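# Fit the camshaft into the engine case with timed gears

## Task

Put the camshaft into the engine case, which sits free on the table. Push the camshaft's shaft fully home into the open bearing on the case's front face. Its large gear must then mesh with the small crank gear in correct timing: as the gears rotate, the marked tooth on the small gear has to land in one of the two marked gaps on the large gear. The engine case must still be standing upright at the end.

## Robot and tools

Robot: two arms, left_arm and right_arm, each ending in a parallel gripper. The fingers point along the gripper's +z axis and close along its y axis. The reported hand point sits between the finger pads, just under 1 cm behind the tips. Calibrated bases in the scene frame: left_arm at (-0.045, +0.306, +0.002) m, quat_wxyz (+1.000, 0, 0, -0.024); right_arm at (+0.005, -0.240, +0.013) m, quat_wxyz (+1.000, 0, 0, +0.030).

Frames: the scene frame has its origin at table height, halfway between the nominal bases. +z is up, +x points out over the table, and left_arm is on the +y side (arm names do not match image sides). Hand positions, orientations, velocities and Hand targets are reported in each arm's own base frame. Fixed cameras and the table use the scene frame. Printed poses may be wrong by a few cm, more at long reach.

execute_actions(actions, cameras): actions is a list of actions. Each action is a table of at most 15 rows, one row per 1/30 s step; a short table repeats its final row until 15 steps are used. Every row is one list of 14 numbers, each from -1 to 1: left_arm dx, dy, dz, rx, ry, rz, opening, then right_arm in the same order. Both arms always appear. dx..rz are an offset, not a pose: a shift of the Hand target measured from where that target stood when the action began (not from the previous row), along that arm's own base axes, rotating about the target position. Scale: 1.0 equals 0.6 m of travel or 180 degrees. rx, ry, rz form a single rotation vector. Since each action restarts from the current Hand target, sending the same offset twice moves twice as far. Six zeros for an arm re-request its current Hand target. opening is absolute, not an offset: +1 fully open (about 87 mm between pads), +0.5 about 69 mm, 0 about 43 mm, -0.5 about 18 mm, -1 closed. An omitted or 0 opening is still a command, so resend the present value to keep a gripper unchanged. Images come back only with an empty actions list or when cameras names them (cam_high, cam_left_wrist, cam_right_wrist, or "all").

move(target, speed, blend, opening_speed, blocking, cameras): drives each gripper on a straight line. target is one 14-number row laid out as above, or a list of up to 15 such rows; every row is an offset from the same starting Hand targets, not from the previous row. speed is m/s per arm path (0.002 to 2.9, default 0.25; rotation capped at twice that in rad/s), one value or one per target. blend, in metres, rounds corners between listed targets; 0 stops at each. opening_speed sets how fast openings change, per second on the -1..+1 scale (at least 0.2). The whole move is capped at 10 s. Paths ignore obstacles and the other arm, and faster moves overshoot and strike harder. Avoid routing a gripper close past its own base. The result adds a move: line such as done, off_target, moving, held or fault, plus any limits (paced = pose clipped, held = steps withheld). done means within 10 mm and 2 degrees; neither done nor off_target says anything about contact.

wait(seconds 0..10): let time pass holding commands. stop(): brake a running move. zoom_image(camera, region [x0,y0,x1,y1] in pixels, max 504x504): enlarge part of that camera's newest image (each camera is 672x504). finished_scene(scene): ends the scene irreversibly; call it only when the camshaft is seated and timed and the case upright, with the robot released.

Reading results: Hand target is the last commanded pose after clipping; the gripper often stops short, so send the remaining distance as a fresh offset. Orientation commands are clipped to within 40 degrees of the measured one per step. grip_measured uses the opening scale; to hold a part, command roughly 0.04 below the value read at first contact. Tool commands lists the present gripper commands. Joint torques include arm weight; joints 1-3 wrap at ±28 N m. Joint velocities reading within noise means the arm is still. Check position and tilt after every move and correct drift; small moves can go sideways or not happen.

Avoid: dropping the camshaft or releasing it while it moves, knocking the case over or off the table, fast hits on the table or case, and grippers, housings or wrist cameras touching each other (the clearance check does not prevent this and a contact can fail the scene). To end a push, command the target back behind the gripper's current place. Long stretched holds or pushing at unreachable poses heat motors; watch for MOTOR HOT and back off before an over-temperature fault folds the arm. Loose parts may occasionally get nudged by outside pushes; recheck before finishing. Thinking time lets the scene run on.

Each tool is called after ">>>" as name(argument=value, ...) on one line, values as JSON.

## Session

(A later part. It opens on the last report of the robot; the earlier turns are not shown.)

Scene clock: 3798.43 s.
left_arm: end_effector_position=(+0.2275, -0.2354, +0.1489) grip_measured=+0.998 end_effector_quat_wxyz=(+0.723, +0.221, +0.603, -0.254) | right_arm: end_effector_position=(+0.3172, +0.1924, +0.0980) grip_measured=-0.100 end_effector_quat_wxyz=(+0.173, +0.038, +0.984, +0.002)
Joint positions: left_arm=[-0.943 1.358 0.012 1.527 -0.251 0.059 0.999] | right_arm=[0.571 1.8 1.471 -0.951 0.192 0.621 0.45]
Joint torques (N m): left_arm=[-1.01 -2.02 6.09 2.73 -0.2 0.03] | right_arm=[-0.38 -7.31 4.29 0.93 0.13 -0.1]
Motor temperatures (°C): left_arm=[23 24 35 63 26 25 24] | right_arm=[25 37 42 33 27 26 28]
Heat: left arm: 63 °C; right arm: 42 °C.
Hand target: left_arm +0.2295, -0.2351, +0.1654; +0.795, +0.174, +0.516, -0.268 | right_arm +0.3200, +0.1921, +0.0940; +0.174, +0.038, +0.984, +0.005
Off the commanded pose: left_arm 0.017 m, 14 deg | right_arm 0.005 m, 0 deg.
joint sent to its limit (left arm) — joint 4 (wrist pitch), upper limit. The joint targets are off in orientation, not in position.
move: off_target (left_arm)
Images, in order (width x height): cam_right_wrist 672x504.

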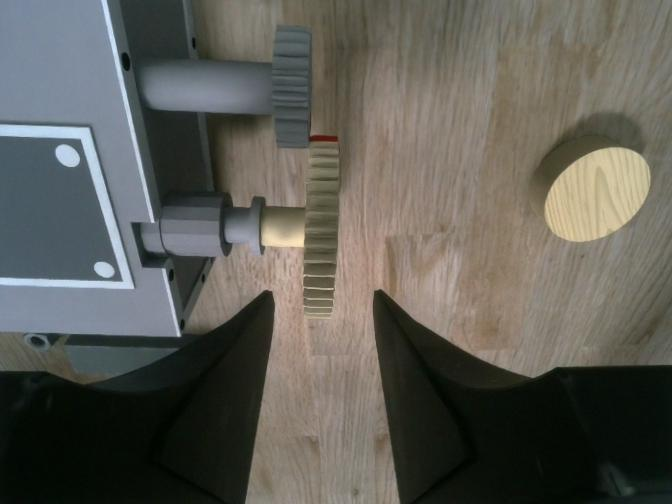

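>>> zoom_image(camera="cam_right_wrist", region=[240, 80, 380, 240])

Scaled by 3.150 from the camera's 672x504 image, which has a finer 960x720 frame.

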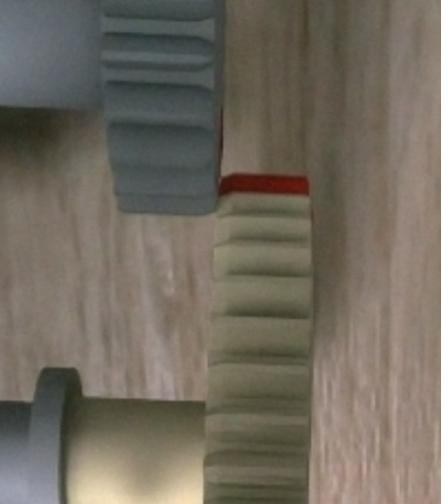

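>>> move(target=[0,0,0,0,0,0,1,0.003,0.001,-0.004,0,0,0,-0.8], speed=0.05, opening_speed=0.6, cameras=["cam_right_wrist","cam_left_wrist"])

>>> zoom_image(camera="cam_left_wrist", region=[255, 120, 315, 170])

Scene clock: 3809.57 s.
left_arm: end_effector_position=(+0.2275, -0.2354, +0.1489) grip_measured=+0.998 end_effector_quat_wxyz=(+0.723, +0.221, +0.603, -0.254) | right_arm: end_effector_position=(+0.3191, +0.1936, +0.0967) grip_measured=-0.683 end_effector_quat_wxyz=(+0.174, +0.038, +0.984, +0.004)
Joint positions: left_arm=[-0.943 1.358 0.012 1.527 -0.251 0.059 0.999] | right_arm=[0.571 1.805 1.471 -0.941 0.19 0.62 0.158]
Joint torques (N m): left_arm=[-0.99 -2.02 6.11 2.73 -0.2 0.03] | right_arm=[-0.43 -7.09 4.33 0.94 0.15 -0.1]
Motor temperatures (°C): left_arm=[23 24 35 63 26 25 24] | right_arm=[25 38 41 33 27 26 28]
Heat: left arm: 63 °C; right arm: 41 °C.
Hand target: left_arm +0.2295, -0.2351, +0.1654; +0.795, +0.174, +0.516, -0.268 | right_arm +0.3217, +0.1927, +0.0916; +0.174, +0.038, +0.984, +0.005
Off the commanded pose: left_arm 0.017 m, 14 deg | right_arm 0.006 m, 0 deg.
joint sent to its limit (left arm) — joint 4 (wrist pitch), upper limit. The joint targets are off in orientation, not in position.
move: off_target (left_arm)
Images, in order (width x height): cam_left_wrist 672x504, cam_right_wrist 672x504.

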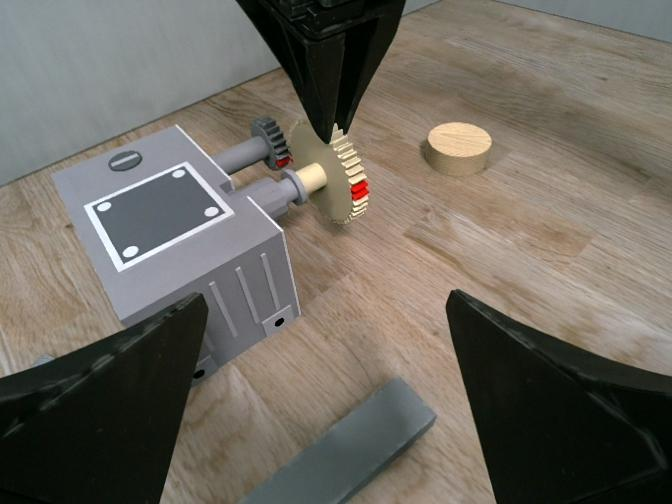

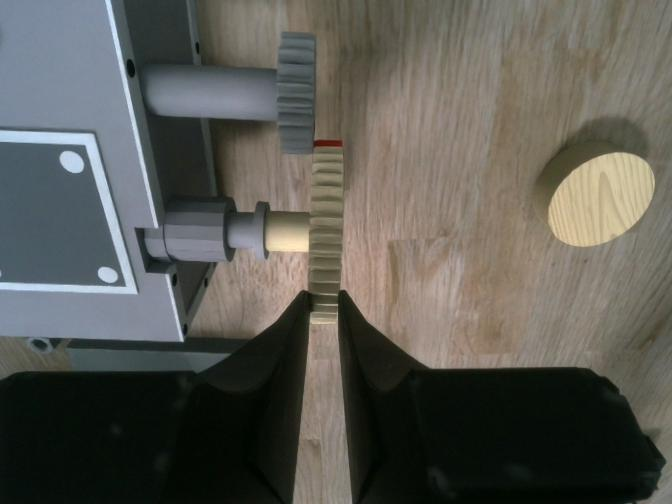

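Scaled by 8.400 from the camera's 672x504 image, which has a finer 960x720 frame.

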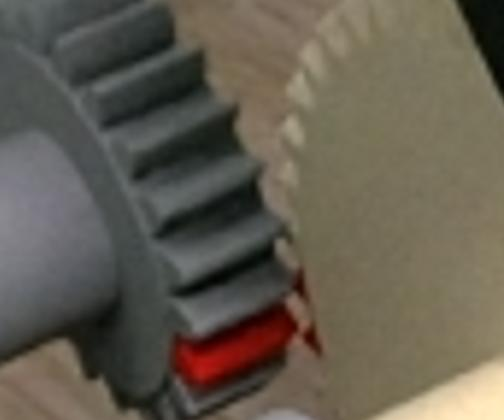

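>>> move(target=[[0,0,0,0,0,0,1,0.0,0.0,0.028,0,0,0,-0.8],[0,0,0,0,0,0,1,-0.006,0.016,0.028,0,0,0,-0.8]], speed=0.04, cameras=["cam_right_wrist","cam_left_wrist"])

>>> zoom_image(camera="cam_left_wrist", region=[255, 120, 315, 170])

Scene clock: 3818.13 s.
left_arm: end_effector_position=(+0.2275, -0.2354, +0.1489) grip_measured=+0.998 end_effector_quat_wxyz=(+0.723, +0.221, +0.603, -0.254) | right_arm: end_effector_position=(+0.3180, +0.1945, +0.0973) grip_measured=-0.683 end_effector_quat_wxyz=(+0.170, +0.043, +0.985, -0.003)
Joint positions: left_arm=[-0.943 1.358 0.012 1.527 -0.251 0.059 0.999] | right_arm=[0.578 1.819 1.492 -0.967 0.202 0.636 0.158]
Joint torques (N m): left_arm=[-1.01 -2.02 6.11 2.73 -0.2 0.03] | right_arm=[1.47 -8.1 8.02 0.47 0.11 -0.04]
Motor temperatures (°C): left_arm=[23 24 35 63 26 25 24] | right_arm=[25 38 40 33 27 26 28]
Heat: left arm: 63 °C; right arm: 40 °C.
Hand target: left_arm +0.2295, -0.2351, +0.1654; +0.795, +0.174, +0.516, -0.268 | right_arm +0.3182, +0.2023, +0.1083; +0.174, +0.038, +0.984, +0.005
Off the commanded pose: left_arm 0.017 m, 14 deg | right_arm 0.014 m, 1 deg.
joint sent to its limit (left arm) — joint 4 (wrist pitch), upper limit. The joint targets are off in orientation, not in position.
move: off_target (left_arm, right_arm)
Images, in order (width x height): cam_left_wrist 672x504, cam_right_wrist 672x504.

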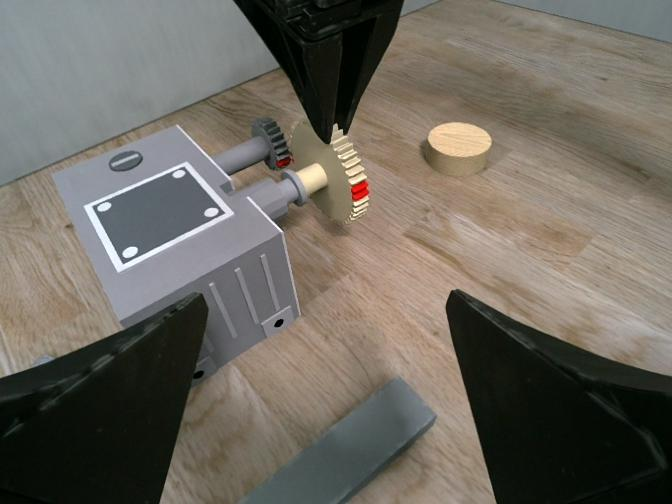

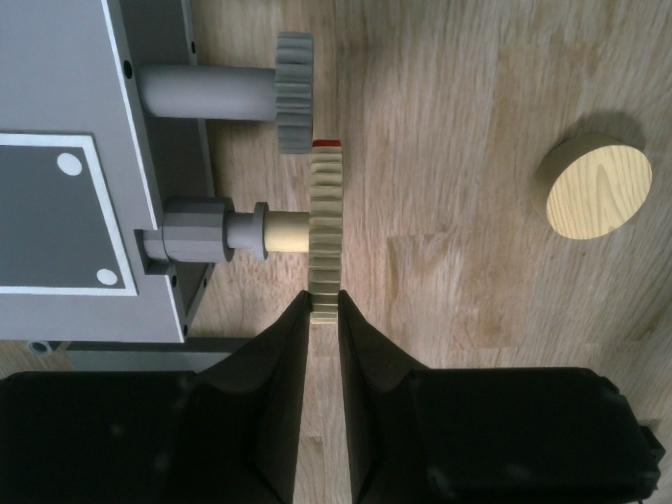

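Scaled by 8.400 from the camera's 672x504 image, which has a finer 960x720 frame.

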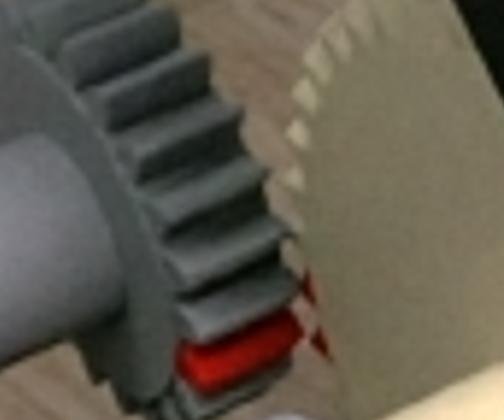

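>>> move(target=[[0,0,0,0,0,0,1,0.003,0.004,0.006,0,0.03,0,-0.8],[0,0,0,0,0,0,1,-0.007,0.008,0.006,0,-0.035,0,-0.8],[0,0,0,0,0,0,1,0.003,0.012,0.006,0,0.04,0,-0.8],[0,0,0,0,0,0,1,-0.007,0.014,0.006,0,-0.04,0,-0.8],[0,0,0,0,0,0,1,-0.003,0.012,0.006,0,0,0,-0.8]], speed=0.06, blend=0.003, cameras=["cam_right_wrist","cam_left_wrist"])

>>> zoom_image(camera="cam_left_wrist", region=[255, 120, 315, 170])

Scene clock: 3832.23 s.
left_arm: end_effector_position=(+0.2275, -0.2354, +0.1489) grip_measured=+0.998 end_effector_quat_wxyz=(+0.723, +0.221, +0.603, -0.254) | right_arm: end_effector_position=(+0.3106, +0.1995, +0.0971) grip_measured=-0.684 end_effector_quat_wxyz=(+0.166, +0.047, +0.985, -0.020)
Joint positions: left_arm=[-0.943 1.358 0.012 1.527 -0.251 0.059 0.999] | right_arm=[0.612 1.832 1.511 -1.006 0.233 0.678 0.158]
Joint torques (N m): left_arm=[-0.99 -2.02 6.11 2.73 -0.2 0.03] | right_arm=[0.17 -8.62 8.55 0.6 -0.14 -0.21]
Motor temperatures (°C): left_arm=[23 24 35 63 26 25 24] | right_arm=[25 38 41 33 27 26 29]
Heat: left arm: 63 °C; right arm: 41 °C.
Hand target: left_arm +0.2295, -0.2351, +0.1654; +0.795, +0.174, +0.516, -0.268 | right_arm +0.3163, +0.2095, +0.1119; +0.174, +0.038, +0.984, +0.005
Off the commanded pose: left_arm 0.017 m, 14 deg | right_arm 0.019 m, 3 deg.
joint sent to its limit (left arm) — joint 4 (wrist pitch), upper limit. The joint targets are off in orientation, not in position.
move: off_target (left_arm, right_arm)
Images, in order (width x height): cam_left_wrist 672x504, cam_right_wrist 672x504.

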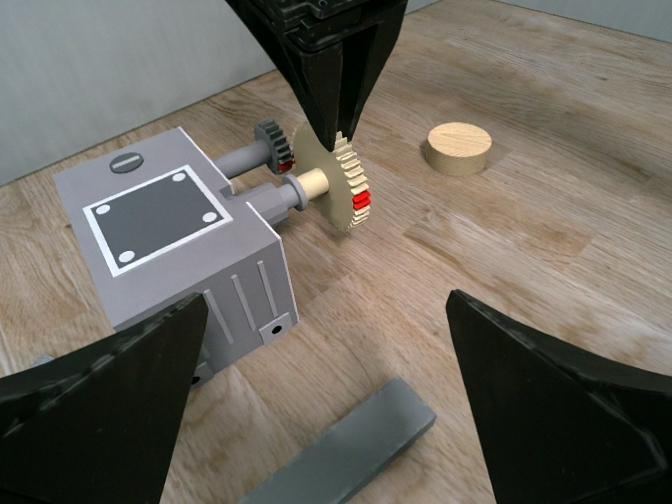

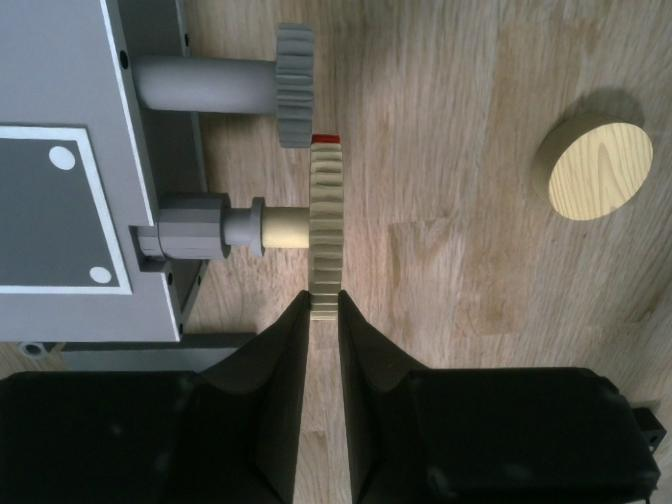

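Scaled by 8.400 from the camera's 672x504 image, which has a finer 960x720 frame.

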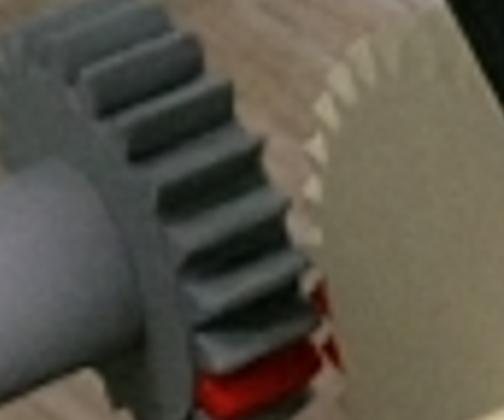

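>>> move(target=[0,0,0,0,0,0,1,0.0,0.0,0.0,0,0.025,0,-0.8], speed=0.06, cameras=["cam_right_wrist","cam_left_wrist"])

>>> zoom_image(camera="cam_left_wrist", region=[255, 120, 315, 170])

Scene clock: 3844.67 s.
left_arm: end_effector_position=(+0.2275, -0.2354, +0.1489) grip_measured=+0.998 end_effector_quat_wxyz=(+0.723, +0.221, +0.603, -0.254) | right_arm: end_effector_position=(+0.3119, +0.1991, +0.0973) grip_measured=-0.684 end_effector_quat_wxyz=(+0.130, +0.048, +0.990, -0.023)
Joint positions: left_arm=[-0.943 1.358 0.012 1.527 -0.251 0.059 0.999] | right_arm=[0.589 1.896 1.602 -1.094 0.19 0.669 0.158]
Joint torques (N m): left_arm=[-0.99 -2.02 6.09 2.73 -0.2 0.03] | right_arm=[0.21 -9.09 8.5 0.47 -0.23 -0.22]
Motor temperatures (°C): left_arm=[23 24 35 63 26 25 24] | right_arm=[25 38 43 32 27 26 29]
Heat: left arm: 63 °C; right arm: 43 °C.
Hand target: left_arm +0.2295, -0.2351, +0.1654; +0.795, +0.174, +0.516, -0.268 | right_arm +0.3163, +0.2095, +0.1120; +0.135, +0.038, +0.990, +0.003
Off the commanded pose: left_arm 0.017 m, 14 deg | right_arm 0.019 m, 3 deg.
joint sent to its limit (left arm) — joint 4 (wrist pitch), upper limit. The joint targets are off in orientation, not in position.
move: off_target (left_arm, right_arm)
Images, in order (width x height): cam_left_wrist 672x504, cam_right_wrist 672x504.

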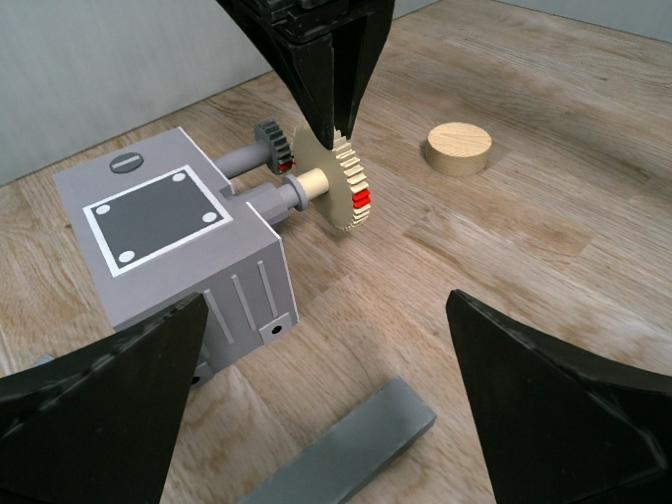

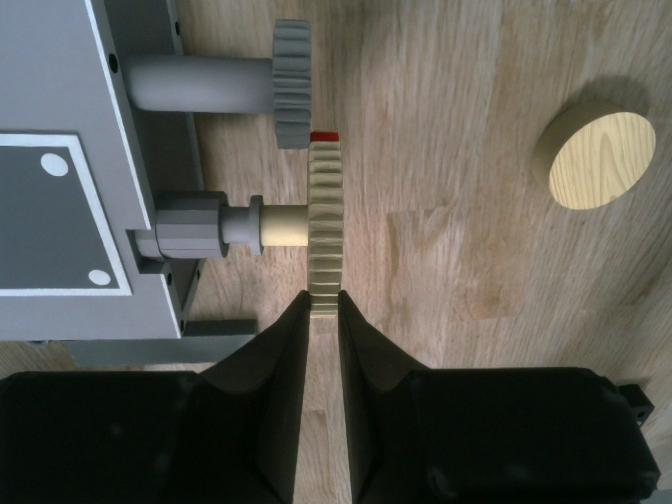

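Scaled by 8.400 from the camera's 672x504 image, which has a finer 960x720 frame.

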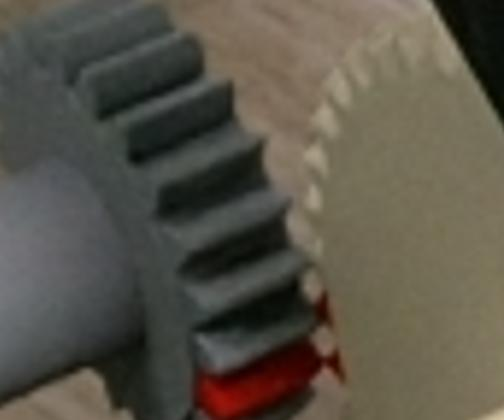

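>>> move(target=[0,0,0,0,0,0,1,0.0,0.018,0.0,0,0.004,0,-0.8], speed=0.06, cameras=["cam_right_wrist","cam_left_wrist"])

>>> zoom_image(camera="cam_left_wrist", region=[255, 120, 315, 170])

>>> zoom_image(camera="cam_right_wrist", region=[240, 80, 380, 240])

Scene clock: 3852.57 s.
left_arm: end_effector_position=(+0.2275, -0.2354, +0.1489) grip_measured=+0.998 end_effector_quat_wxyz=(+0.723, +0.221, +0.603, -0.254) | right_arm: end_effector_position=(+0.3122, +0.1996, +0.0975) grip_measured=-0.684 end_effector_quat_wxyz=(+0.117, +0.050, +0.991, -0.032)
Joint positions: left_arm=[-0.943 1.358 0.012 1.527 -0.251 0.059 0.999] | right_arm=[0.589 1.93 1.65 -1.14 0.19 0.675 0.158]
Joint torques (N m): left_arm=[-0.99 -2.02 6.11 2.73 -0.2 0.03] | right_arm=[2.07 -9.21 8.58 0.55 -0.26 -0.09]
Motor temperatures (°C): left_arm=[23 24 35 63 26 25 24] | right_arm=[25 39 44 32 27 26 29]
Heat: left arm: 63 °C; right arm: 44 °C.
Hand target: left_arm +0.2295, -0.2351, +0.1654; +0.795, +0.174, +0.516, -0.268 | right_arm +0.3164, +0.2203, +0.1120; +0.129, +0.038, +0.991, +0.003
Off the commanded pose: left_arm 0.017 m, 14 deg | right_arm 0.026 m, 4 deg.
joint sent to its limit (left arm) — joint 4 (wrist pitch), upper limit. The joint targets are off in orientation, not in position.
move: off_target (left_arm, right_arm)
Images, in order (width x height): cam_left_wrist 672x504, cam_right_wrist 672x504.

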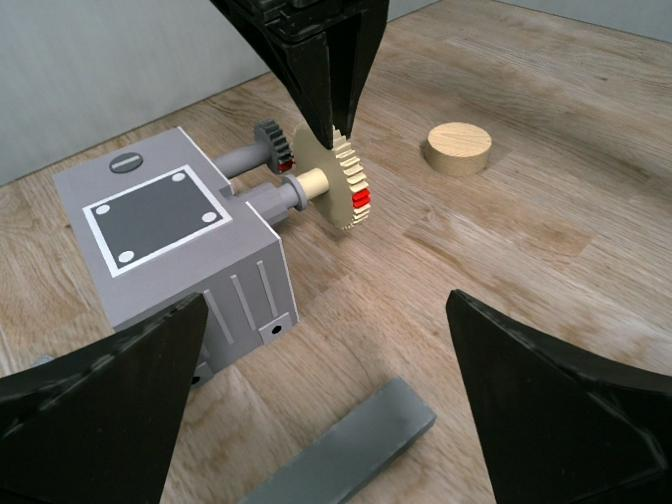

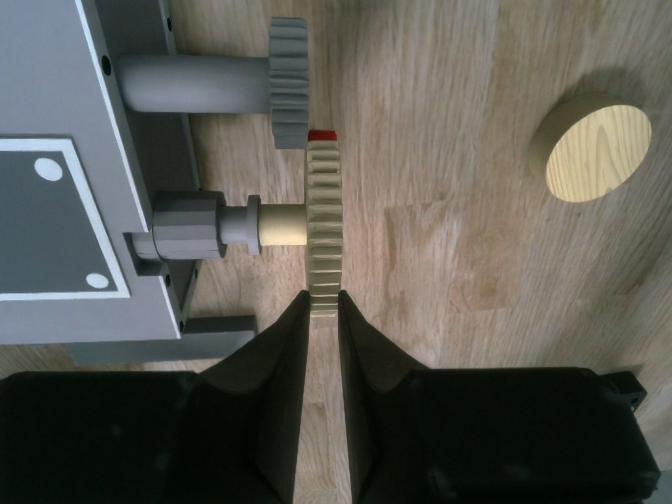

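Scaled by 8.400 from the camera's 672x504 image, which has a finer 960x720 frame.

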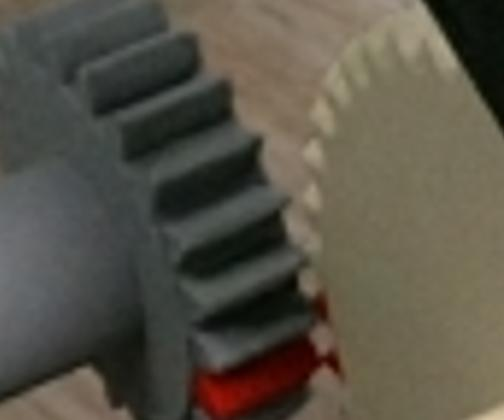

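Scaled by 3.150 from the camera's 672x504 image, which has a finer 960x720 frame.

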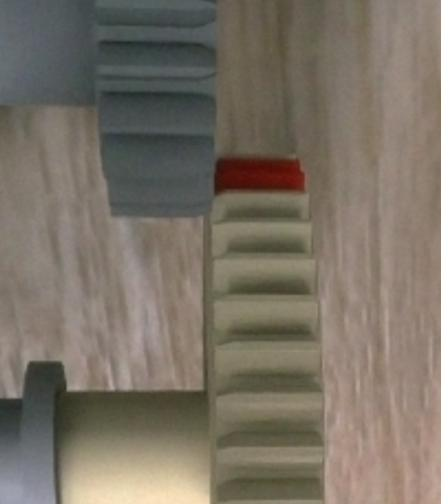

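>>> move(target=[[0,0,0,0,0,0,1,0.001,0.0,0.0,0,0.02,0,-0.8],[0,0,0,0,0,0,1,0.002,0.003,0.0,0,0.035,0,-0.8]], speed=0.04, cameras=["cam_right_wrist","cam_left_wrist"])

>>> zoom_image(camera="cam_left_wrist", region=[255, 120, 315, 170])

>>> zoom_image(camera="cam_right_wrist", region=[240, 80, 380, 240])

Scene clock: 3860.47 s.
left_arm: end_effector_position=(+0.2275, -0.2354, +0.1489) grip_measured=+0.998 end_effector_quat_wxyz=(+0.723, +0.221, +0.603, -0.254) | right_arm: end_effector_position=(+0.3134, +0.2083, +0.0981) grip_measured=-0.684 end_effector_quat_wxyz=(+0.069, +0.047, +0.996, -0.033)
Joint positions: left_arm=[-0.943 1.358 0.012 1.527 -0.251 0.059 0.999] | right_arm=[0.581 2.035 1.801 -1.264 0.135 0.671 0.158]
Joint torques (N m): left_arm=[-0.99 -2 6.09 2.73 -0.2 0.03] | right_arm=[0.4 -9.96 8.27 0.36 -0.41 -0.18]
Motor temperatures (°C): left_arm=[23 24 35 63 26 25 24] | right_arm=[25 39 44 32 27 26 29]
Heat: left arm: 63 °C; right arm: 44 °C.
Hand target: left_arm +0.2295, -0.2351, +0.1654; +0.795, +0.174, +0.516, -0.268 | right_arm +0.3176, +0.2221, +0.1120; +0.074, +0.039, +0.996, +0.001
Off the commanded pose: left_arm 0.017 m, 14 deg | right_arm 0.020 m, 4 deg.
joint sent to its limit (left arm) — joint 4 (wrist pitch), upper limit. The joint targets are off in orientation, not in position.
move: off_target (left_arm, right_arm)
Images, in order (width x height): cam_left_wrist 672x504, cam_right_wrist 672x504.

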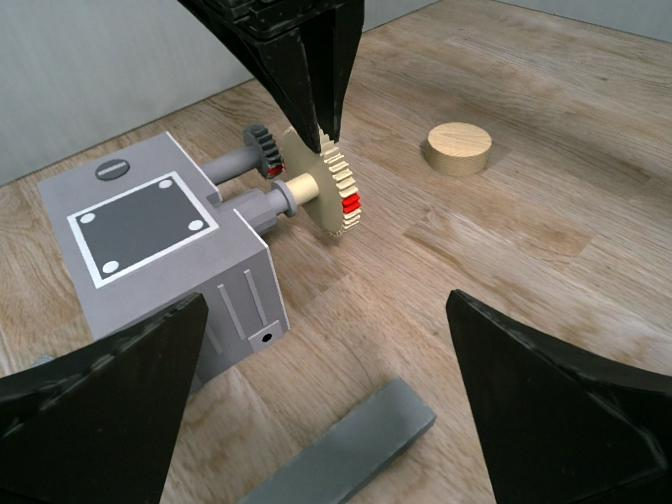

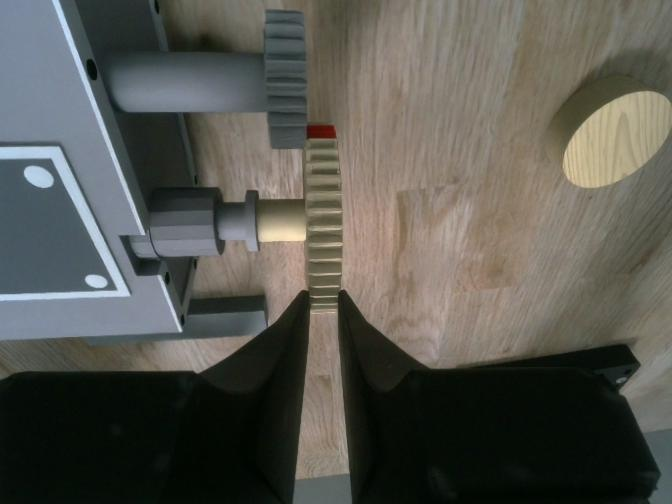

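Scaled by 8.400 from the camera's 672x504 image, which has a finer 960x720 frame.

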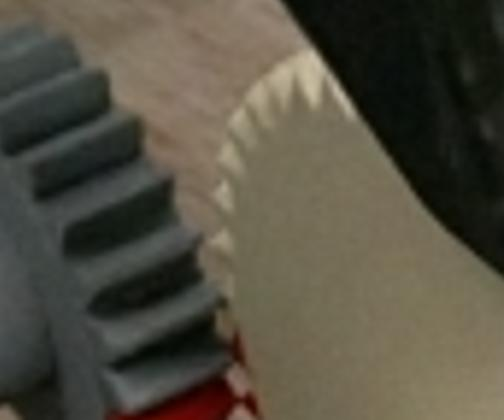

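Scaled by 3.150 from the camera's 672x504 image, which has a finer 960x720 frame.

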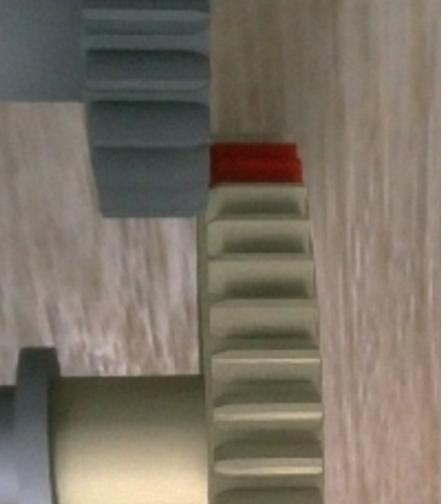

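>>> zoom_image(camera="cam_left_wrist", region=[230, 115, 320, 190])

Scaled by 5.600 from the camera's 672x504 image, which has a finer 960x720 frame.

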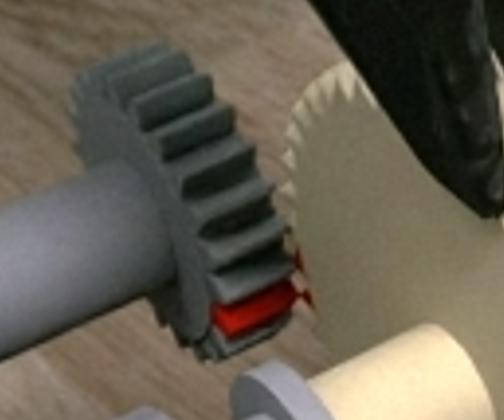

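>>> move(target=[[0,0,0,0,0,0,1,0.010,0.004,0.0,0,0.0,0,-0.8],[0,0,0,0,0,0,1,-0.014,0.006,0.0,0,0.0,0,-0.8],[0,0,0,0,0,0,1,0.014,0.006,0.0,0,0.0,0,-0.8],[0,0,0,0,0,0,1,0,0.006,0.0,0,0.0,0,-0.8]], speed=0.04, blend=0.002, cameras=["cam_right_wrist","cam_left_wrist"])

>>> zoom_image(camera="cam_left_wrist", region=[230, 115, 320, 190])

>>> zoom_image(camera="cam_right_wrist", region=[240, 80, 380, 240])

Scene clock: 3886.57 s.
left_arm: end_effector_position=(+0.2275, -0.2354, +0.1489) grip_measured=+0.998 end_effector_quat_wxyz=(+0.723, +0.221, +0.603, -0.254) | right_arm: end_effector_position=(+0.3162, +0.2115, +0.0983) grip_measured=-0.686 end_effector_quat_wxyz=(+0.062, +0.044, +0.997, -0.034)
Joint positions: left_arm=[-0.943 1.358 0.012 1.527 -0.251 0.059 0.999] | right_arm=[0.581 2.067 1.849 -1.292 0.127 0.666 0.157]
Joint torques (N m): left_arm=[-0.99 -2.02 6.09 2.73 -0.2 0.03] | right_arm=[1.1 -12.08 6.06 0.51 -0.32 -0.08]
Motor temperatures (°C): left_arm=[23 24 35 64 26 25 24] | right_arm=[25 40 43 31 27 26 29]
Heat: left arm: 64 °C; right arm: 43 °C.
Hand target: left_arm +0.2295, -0.2351, +0.1654; +0.795, +0.174, +0.516, -0.268 | right_arm +0.3176, +0.2256, +0.1119; +0.074, +0.039, +0.996, +0.001
Off the commanded pose: left_arm 0.017 m, 14 deg | right_arm 0.020 m, 4 deg.
joint sent to its limit (left arm) — joint 4 (wrist pitch), upper limit. The joint targets are off in orientation, not in position.
move: off_target (left_arm, right_arm)
Images, in order (width x height): cam_left_wrist 672x504, cam_right_wrist 672x504.

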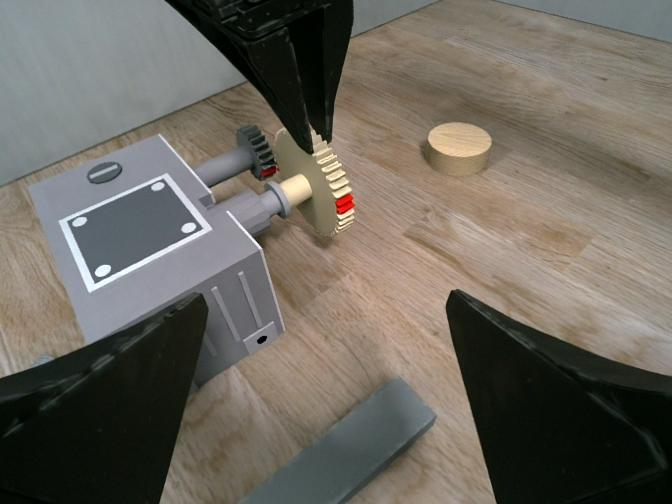

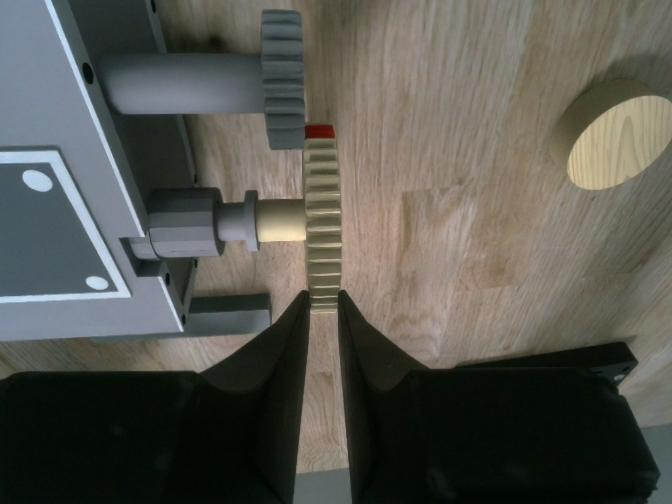

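Scaled by 5.600 from the camera's 672x504 image, which has a finer 960x720 frame.

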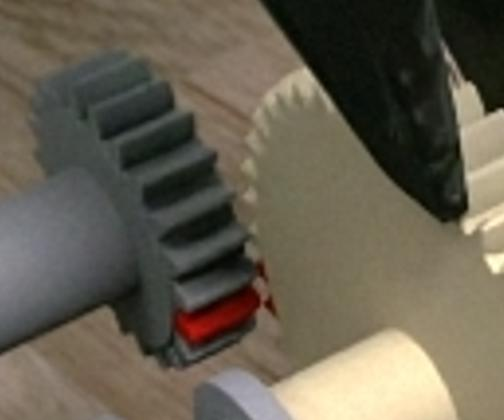

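Scaled by 3.150 from the camera's 672x504 image, which has a finer 960x720 frame.

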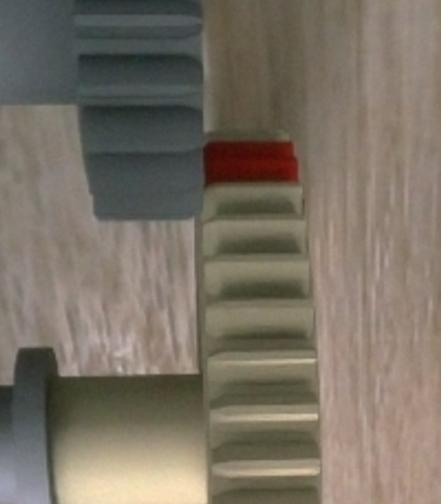

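>>> move(target=[[0,0,0,0,0,0,1,0.0,-0.02,0.004,0,0.0,0,-0.8],[0,0,0,0,0,0,1,0.0,-0.034,0.006,0,0.0,0,-0.8]], speed=0.04, cameras=["cam_right_wrist","cam_left_wrist"])

>>> zoom_image(camera="cam_left_wrist", region=[230, 115, 320, 190])

>>> zoom_image(camera="cam_right_wrist", region=[240, 80, 380, 240])

Scene clock: 3903.57 s.
left_arm: end_effector_position=(+0.2275, -0.2354, +0.1489) grip_measured=+0.998 end_effector_quat_wxyz=(+0.723, +0.221, +0.603, -0.254) | right_arm: end_effector_position=(+0.3194, +0.2088, +0.0979) grip_measured=-0.691 end_effector_quat_wxyz=(+0.061, +0.044, +0.997, -0.012)
Joint positions: left_arm=[-0.943 1.358 0.012 1.527 -0.251 0.059 0.999] | right_arm=[0.555 2.045 1.815 -1.253 0.089 0.64 0.155]
Joint torques (N m): left_arm=[-0.99 -2.02 6.11 2.73 -0.2 0.03] | right_arm=[-0.49 -14.27 4.42 0.32 0.04 -0.23]
Motor temperatures (°C): left_arm=[23 24 35 64 26 25 24] | right_arm=[25 40 43 31 27 26 29]
Heat: left arm: 64 °C; right arm: 43 °C.
Hand target: left_arm +0.2295, -0.2351, +0.1654; +0.795, +0.174, +0.516, -0.268 | right_arm +0.3177, +0.2052, +0.1156; +0.074, +0.039, +0.996, +0.001
Off the commanded pose: left_arm 0.017 m, 14 deg | right_arm 0.018 m, 2 deg.
joint sent to its limit (left arm) — joint 4 (wrist pitch), upper limit. The joint targets are off in orientation, not in position.
move: off_target (left_arm, right_arm)
Images, in order (width x height): cam_left_wrist 672x504, cam_right_wrist 672x504.

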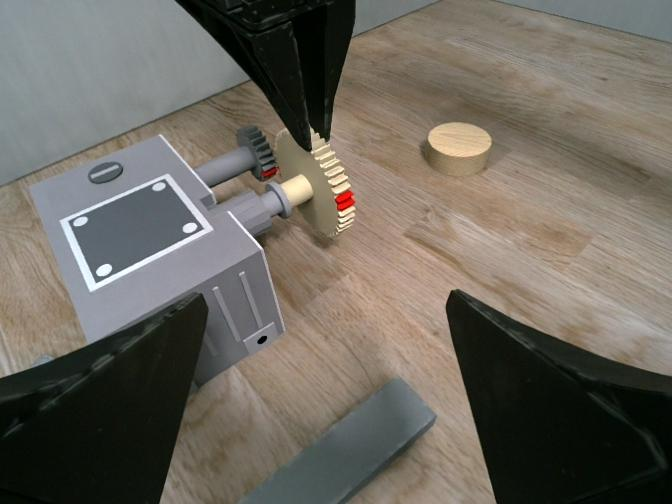

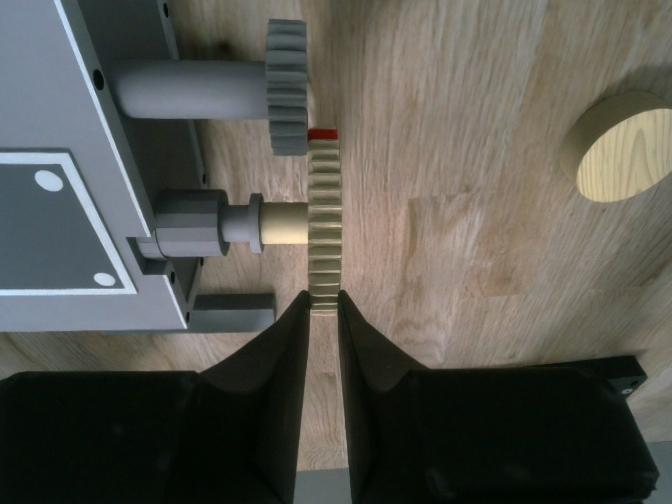

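Scaled by 5.600 from the camera's 672x504 image, which has a finer 960x720 frame.

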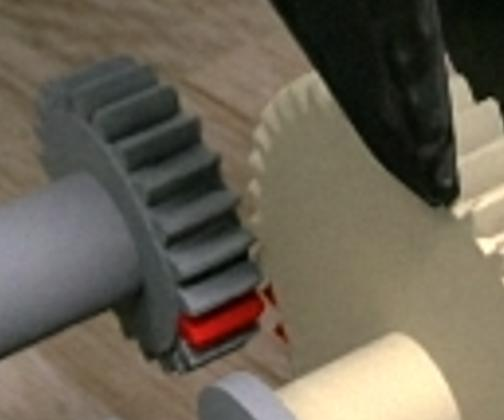

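Scaled by 3.150 from the camera's 672x504 image, which has a finer 960x720 frame.

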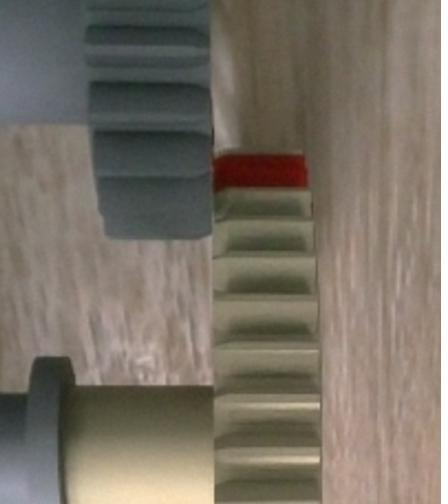

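>>> move(target=[0,0,0,0,0,0,1,-0.009,0.0,0.003,0,0,0,-0.8], speed=0.04, cameras=["cam_right_wrist","cam_left_wrist"])

>>> zoom_image(camera="cam_left_wrist", region=[230, 115, 320, 190])

>>> zoom_image(camera="cam_right_wrist", region=[240, 80, 380, 240])

Scene clock: 3914.67 s.
left_arm: end_effector_position=(+0.2275, -0.2354, +0.1489) grip_measured=+0.998 end_effector_quat_wxyz=(+0.723, +0.221, +0.603, -0.254) | right_arm: end_effector_position=(+0.3191, +0.2087, +0.0980) grip_measured=-0.691 end_effector_quat_wxyz=(+0.066, +0.045, +0.997, -0.009)
Joint positions: left_arm=[-0.943 1.358 0.012 1.527 -0.251 0.059 0.999] | right_arm=[0.555 2.03 1.794 -1.234 0.089 0.64 0.155]
Joint torques (N m): left_arm=[-0.99 -2.03 6.11 2.73 -0.2 0.03] | right_arm=[0.14 -14.56 4.46 0.19 0.04 -0.16]
Motor temperatures (°C): left_arm=[23 24 35 64 26 25 24] | right_arm=[25 42 43 31 27 26 29]
Heat: left arm: 64 °C; right arm: 43 °C.
Hand target: left_arm +0.2295, -0.2351, +0.1654; +0.795, +0.174, +0.516, -0.268 | right_arm +0.3122, +0.2052, +0.1173; +0.074, +0.039, +0.996, +0.001
Off the commanded pose: left_arm 0.017 m, 14 deg | right_arm 0.021 m, 2 deg.
joint sent to its limit (left arm) — joint 4 (wrist pitch), upper limit. The joint targets are off in orientation, not in position.
move: off_target (left_arm, right_arm)
Images, in order (width x height): cam_left_wrist 672x504, cam_right_wrist 672x504.

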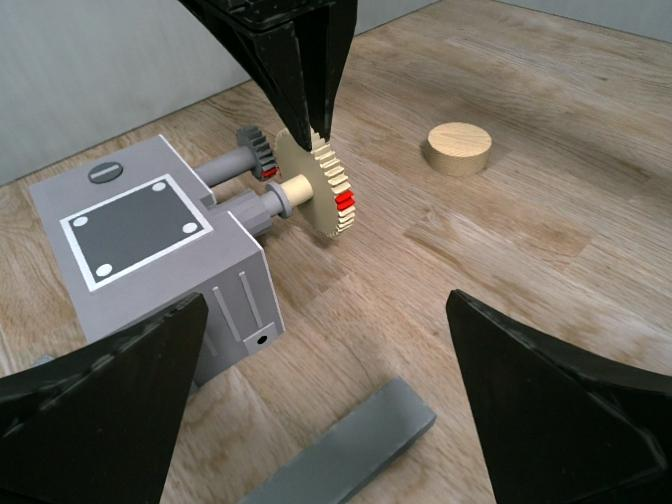

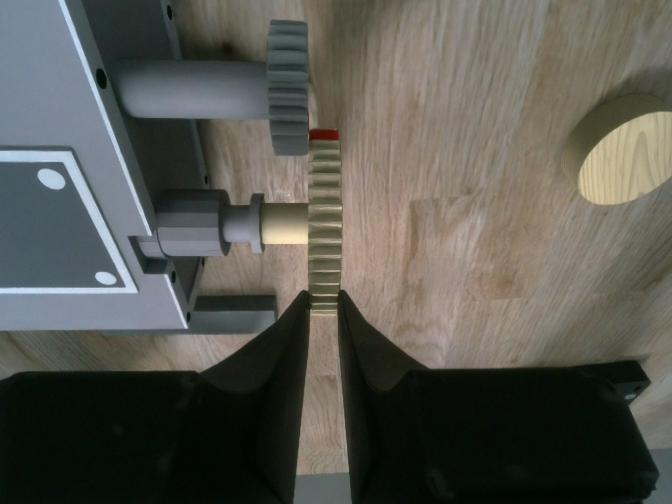

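Scaled by 5.600 from the camera's 672x504 image, which has a finer 960x720 frame.

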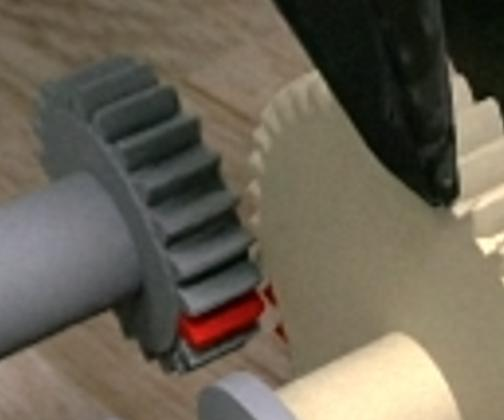

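Scaled by 3.150 from the camera's 672x504 image, which has a finer 960x720 frame.

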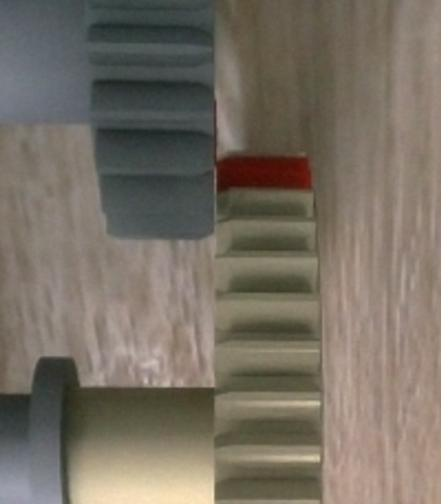

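>>> move(target=[0,0,0,0,0,0,1,-0.009,0.0,0.0,0,0,0,-0.8], speed=0.04, cameras=["cam_right_wrist","cam_left_wrist"])

>>> zoom_image(camera="cam_left_wrist", region=[230, 115, 320, 190])

>>> zoom_image(camera="cam_right_wrist", region=[240, 80, 380, 240])

Scene clock: 3928.67 s.
left_arm: end_effector_position=(+0.2275, -0.2354, +0.1489) grip_measured=+0.998 end_effector_quat_wxyz=(+0.723, +0.221, +0.603, -0.254) | right_arm: end_effector_position=(+0.3186, +0.2084, +0.0983) grip_measured=-0.692 end_effector_quat_wxyz=(+0.072, +0.045, +0.996, -0.004)
Joint positions: left_arm=[-0.943 1.358 0.012 1.527 -0.251 0.059 0.999] | right_arm=[0.555 2.012 1.769 -1.213 0.089 0.641 0.154]
Joint torques (N m): left_arm=[-1.01 -2.02 6.09 2.73 -0.2 0.03] | right_arm=[0.8 -14.45 4.4 0.1 0.05 -0.1]
Motor temperatures (°C): left_arm=[23 24 35 64 26 25 24] | right_arm=[25 46 42 31 27 26 29]
Heat: left arm: 64 °C; right arm: 46 °C.
Hand target: left_arm +0.2295, -0.2351, +0.1654; +0.795, +0.174, +0.516, -0.268 | right_arm +0.3069, +0.2052, +0.1175; +0.074, +0.039, +0.996, +0.001
Off the commanded pose: left_arm 0.017 m, 14 deg | right_arm 0.023 m, 1 deg.
joint sent to its limit (left arm) — joint 4 (wrist pitch), upper limit. The joint targets are off in orientation, not in position.
move: off_target (left_arm, right_arm)
Images, in order (width x height): cam_left_wrist 672x504, cam_right_wrist 672x504.

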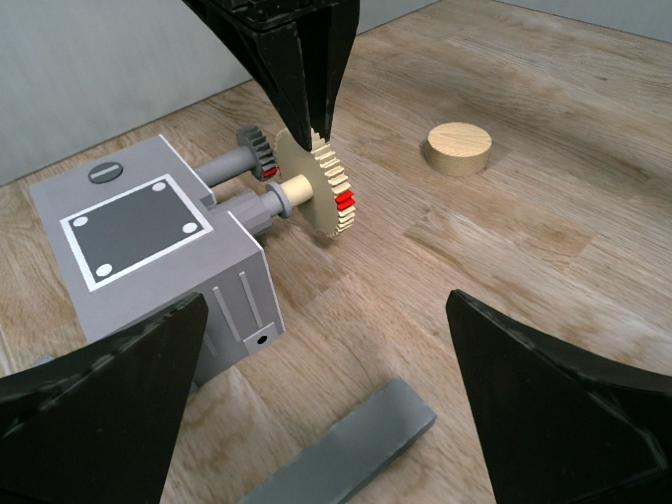

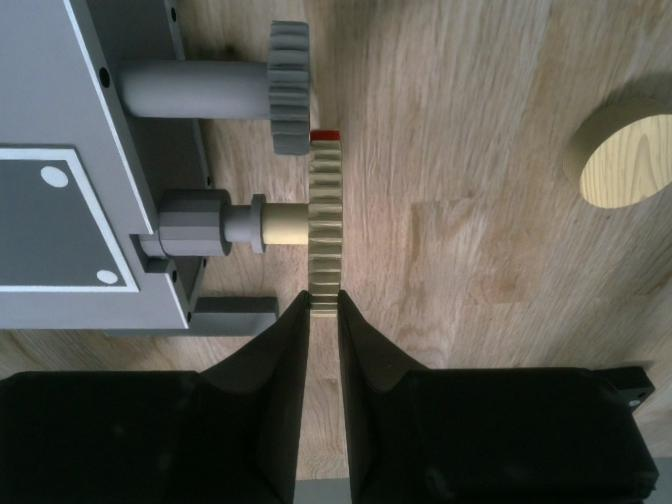

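Scaled by 5.600 from the camera's 672x504 image, which has a finer 960x720 frame.

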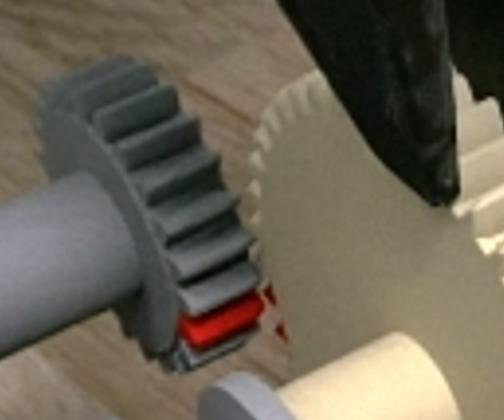

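Scaled by 3.150 from the camera's 672x504 image, which has a finer 960x720 frame.

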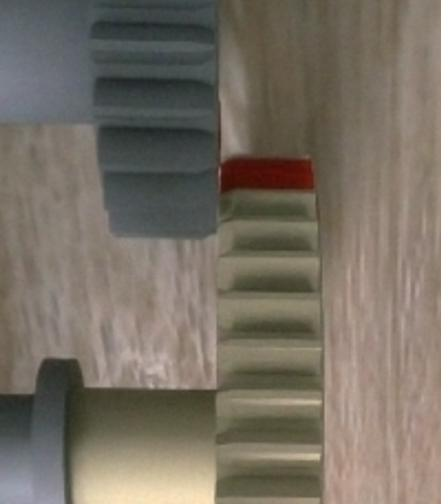

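>>> move(target=[0,0,0,0,0,0,1,-0.002,0.016,0.0,0,0,0,-0.8], speed=0.04, cameras=["cam_right_wrist","cam_left_wrist"])

>>> zoom_image(camera="cam_left_wrist", region=[230, 115, 320, 190])

>>> zoom_image(camera="cam_right_wrist", region=[240, 80, 380, 240])

Scene clock: 3937.53 s.
left_arm: end_effector_position=(+0.2275, -0.2354, +0.1489) grip_measured=+0.998 end_effector_quat_wxyz=(+0.723, +0.221, +0.603, -0.254) | right_arm: end_effector_position=(+0.3162, +0.2107, +0.0982) grip_measured=-0.692 end_effector_quat_wxyz=(+0.074, +0.049, +0.996, -0.010)
Joint positions: left_arm=[-0.943 1.358 0.012 1.527 -0.251 0.059 0.999] | right_arm=[0.568 2.012 1.769 -1.218 0.102 0.66 0.154]
Joint torques (N m): left_arm=[-1.01 -2.03 6.09 2.73 -0.2 0.03] | right_arm=[1.69 -12.85 6.24 0.04 -0.07 -0.09]
Motor temperatures (°C): left_arm=[23 24 35 64 26 25 24] | right_arm=[25 46 41 31 27 26 29]
Heat: left arm: 64 °C; right arm: 46 °C.
Hand target: left_arm +0.2295, -0.2351, +0.1654; +0.795, +0.174, +0.516, -0.268 | right_arm +0.3056, +0.2149, +0.1175; +0.074, +0.038, +0.996, +0.001
Off the commanded pose: left_arm 0.017 m, 14 deg | right_arm 0.022 m, 2 deg.
joint sent to its limit (left arm) — joint 4 (wrist pitch), upper limit. The joint targets are off in orientation, not in position.
move: off_target (left_arm, right_arm)
Images, in order (width x height): cam_left_wrist 672x504, cam_right_wrist 672x504.

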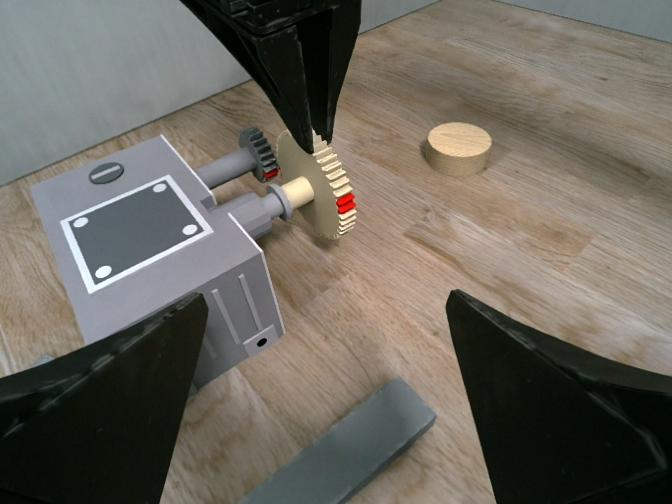

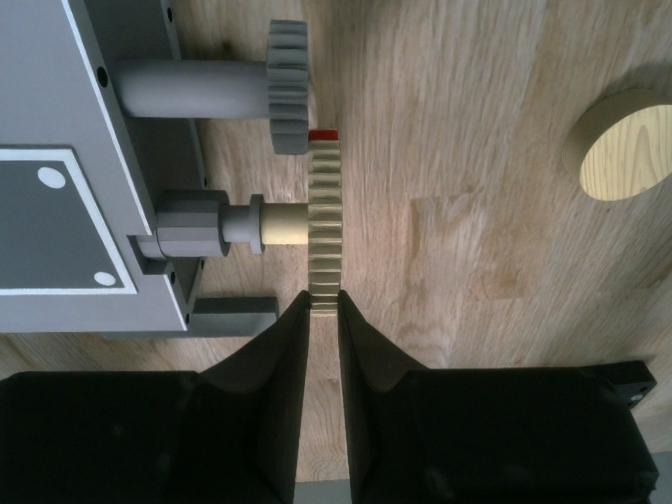

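Scaled by 5.600 from the camera's 672x504 image, which has a finer 960x720 frame.

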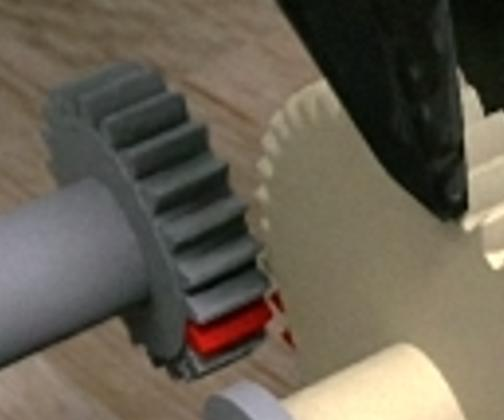

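Scaled by 3.150 from the camera's 672x504 image, which has a finer 960x720 frame.

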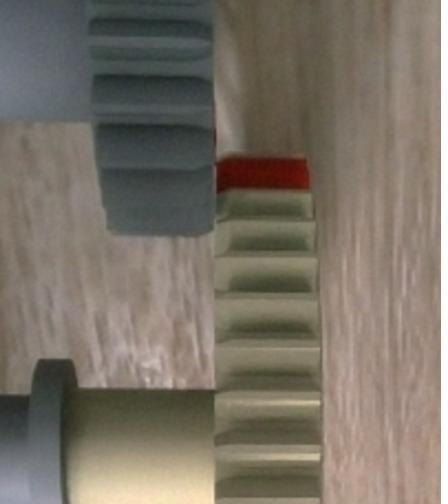

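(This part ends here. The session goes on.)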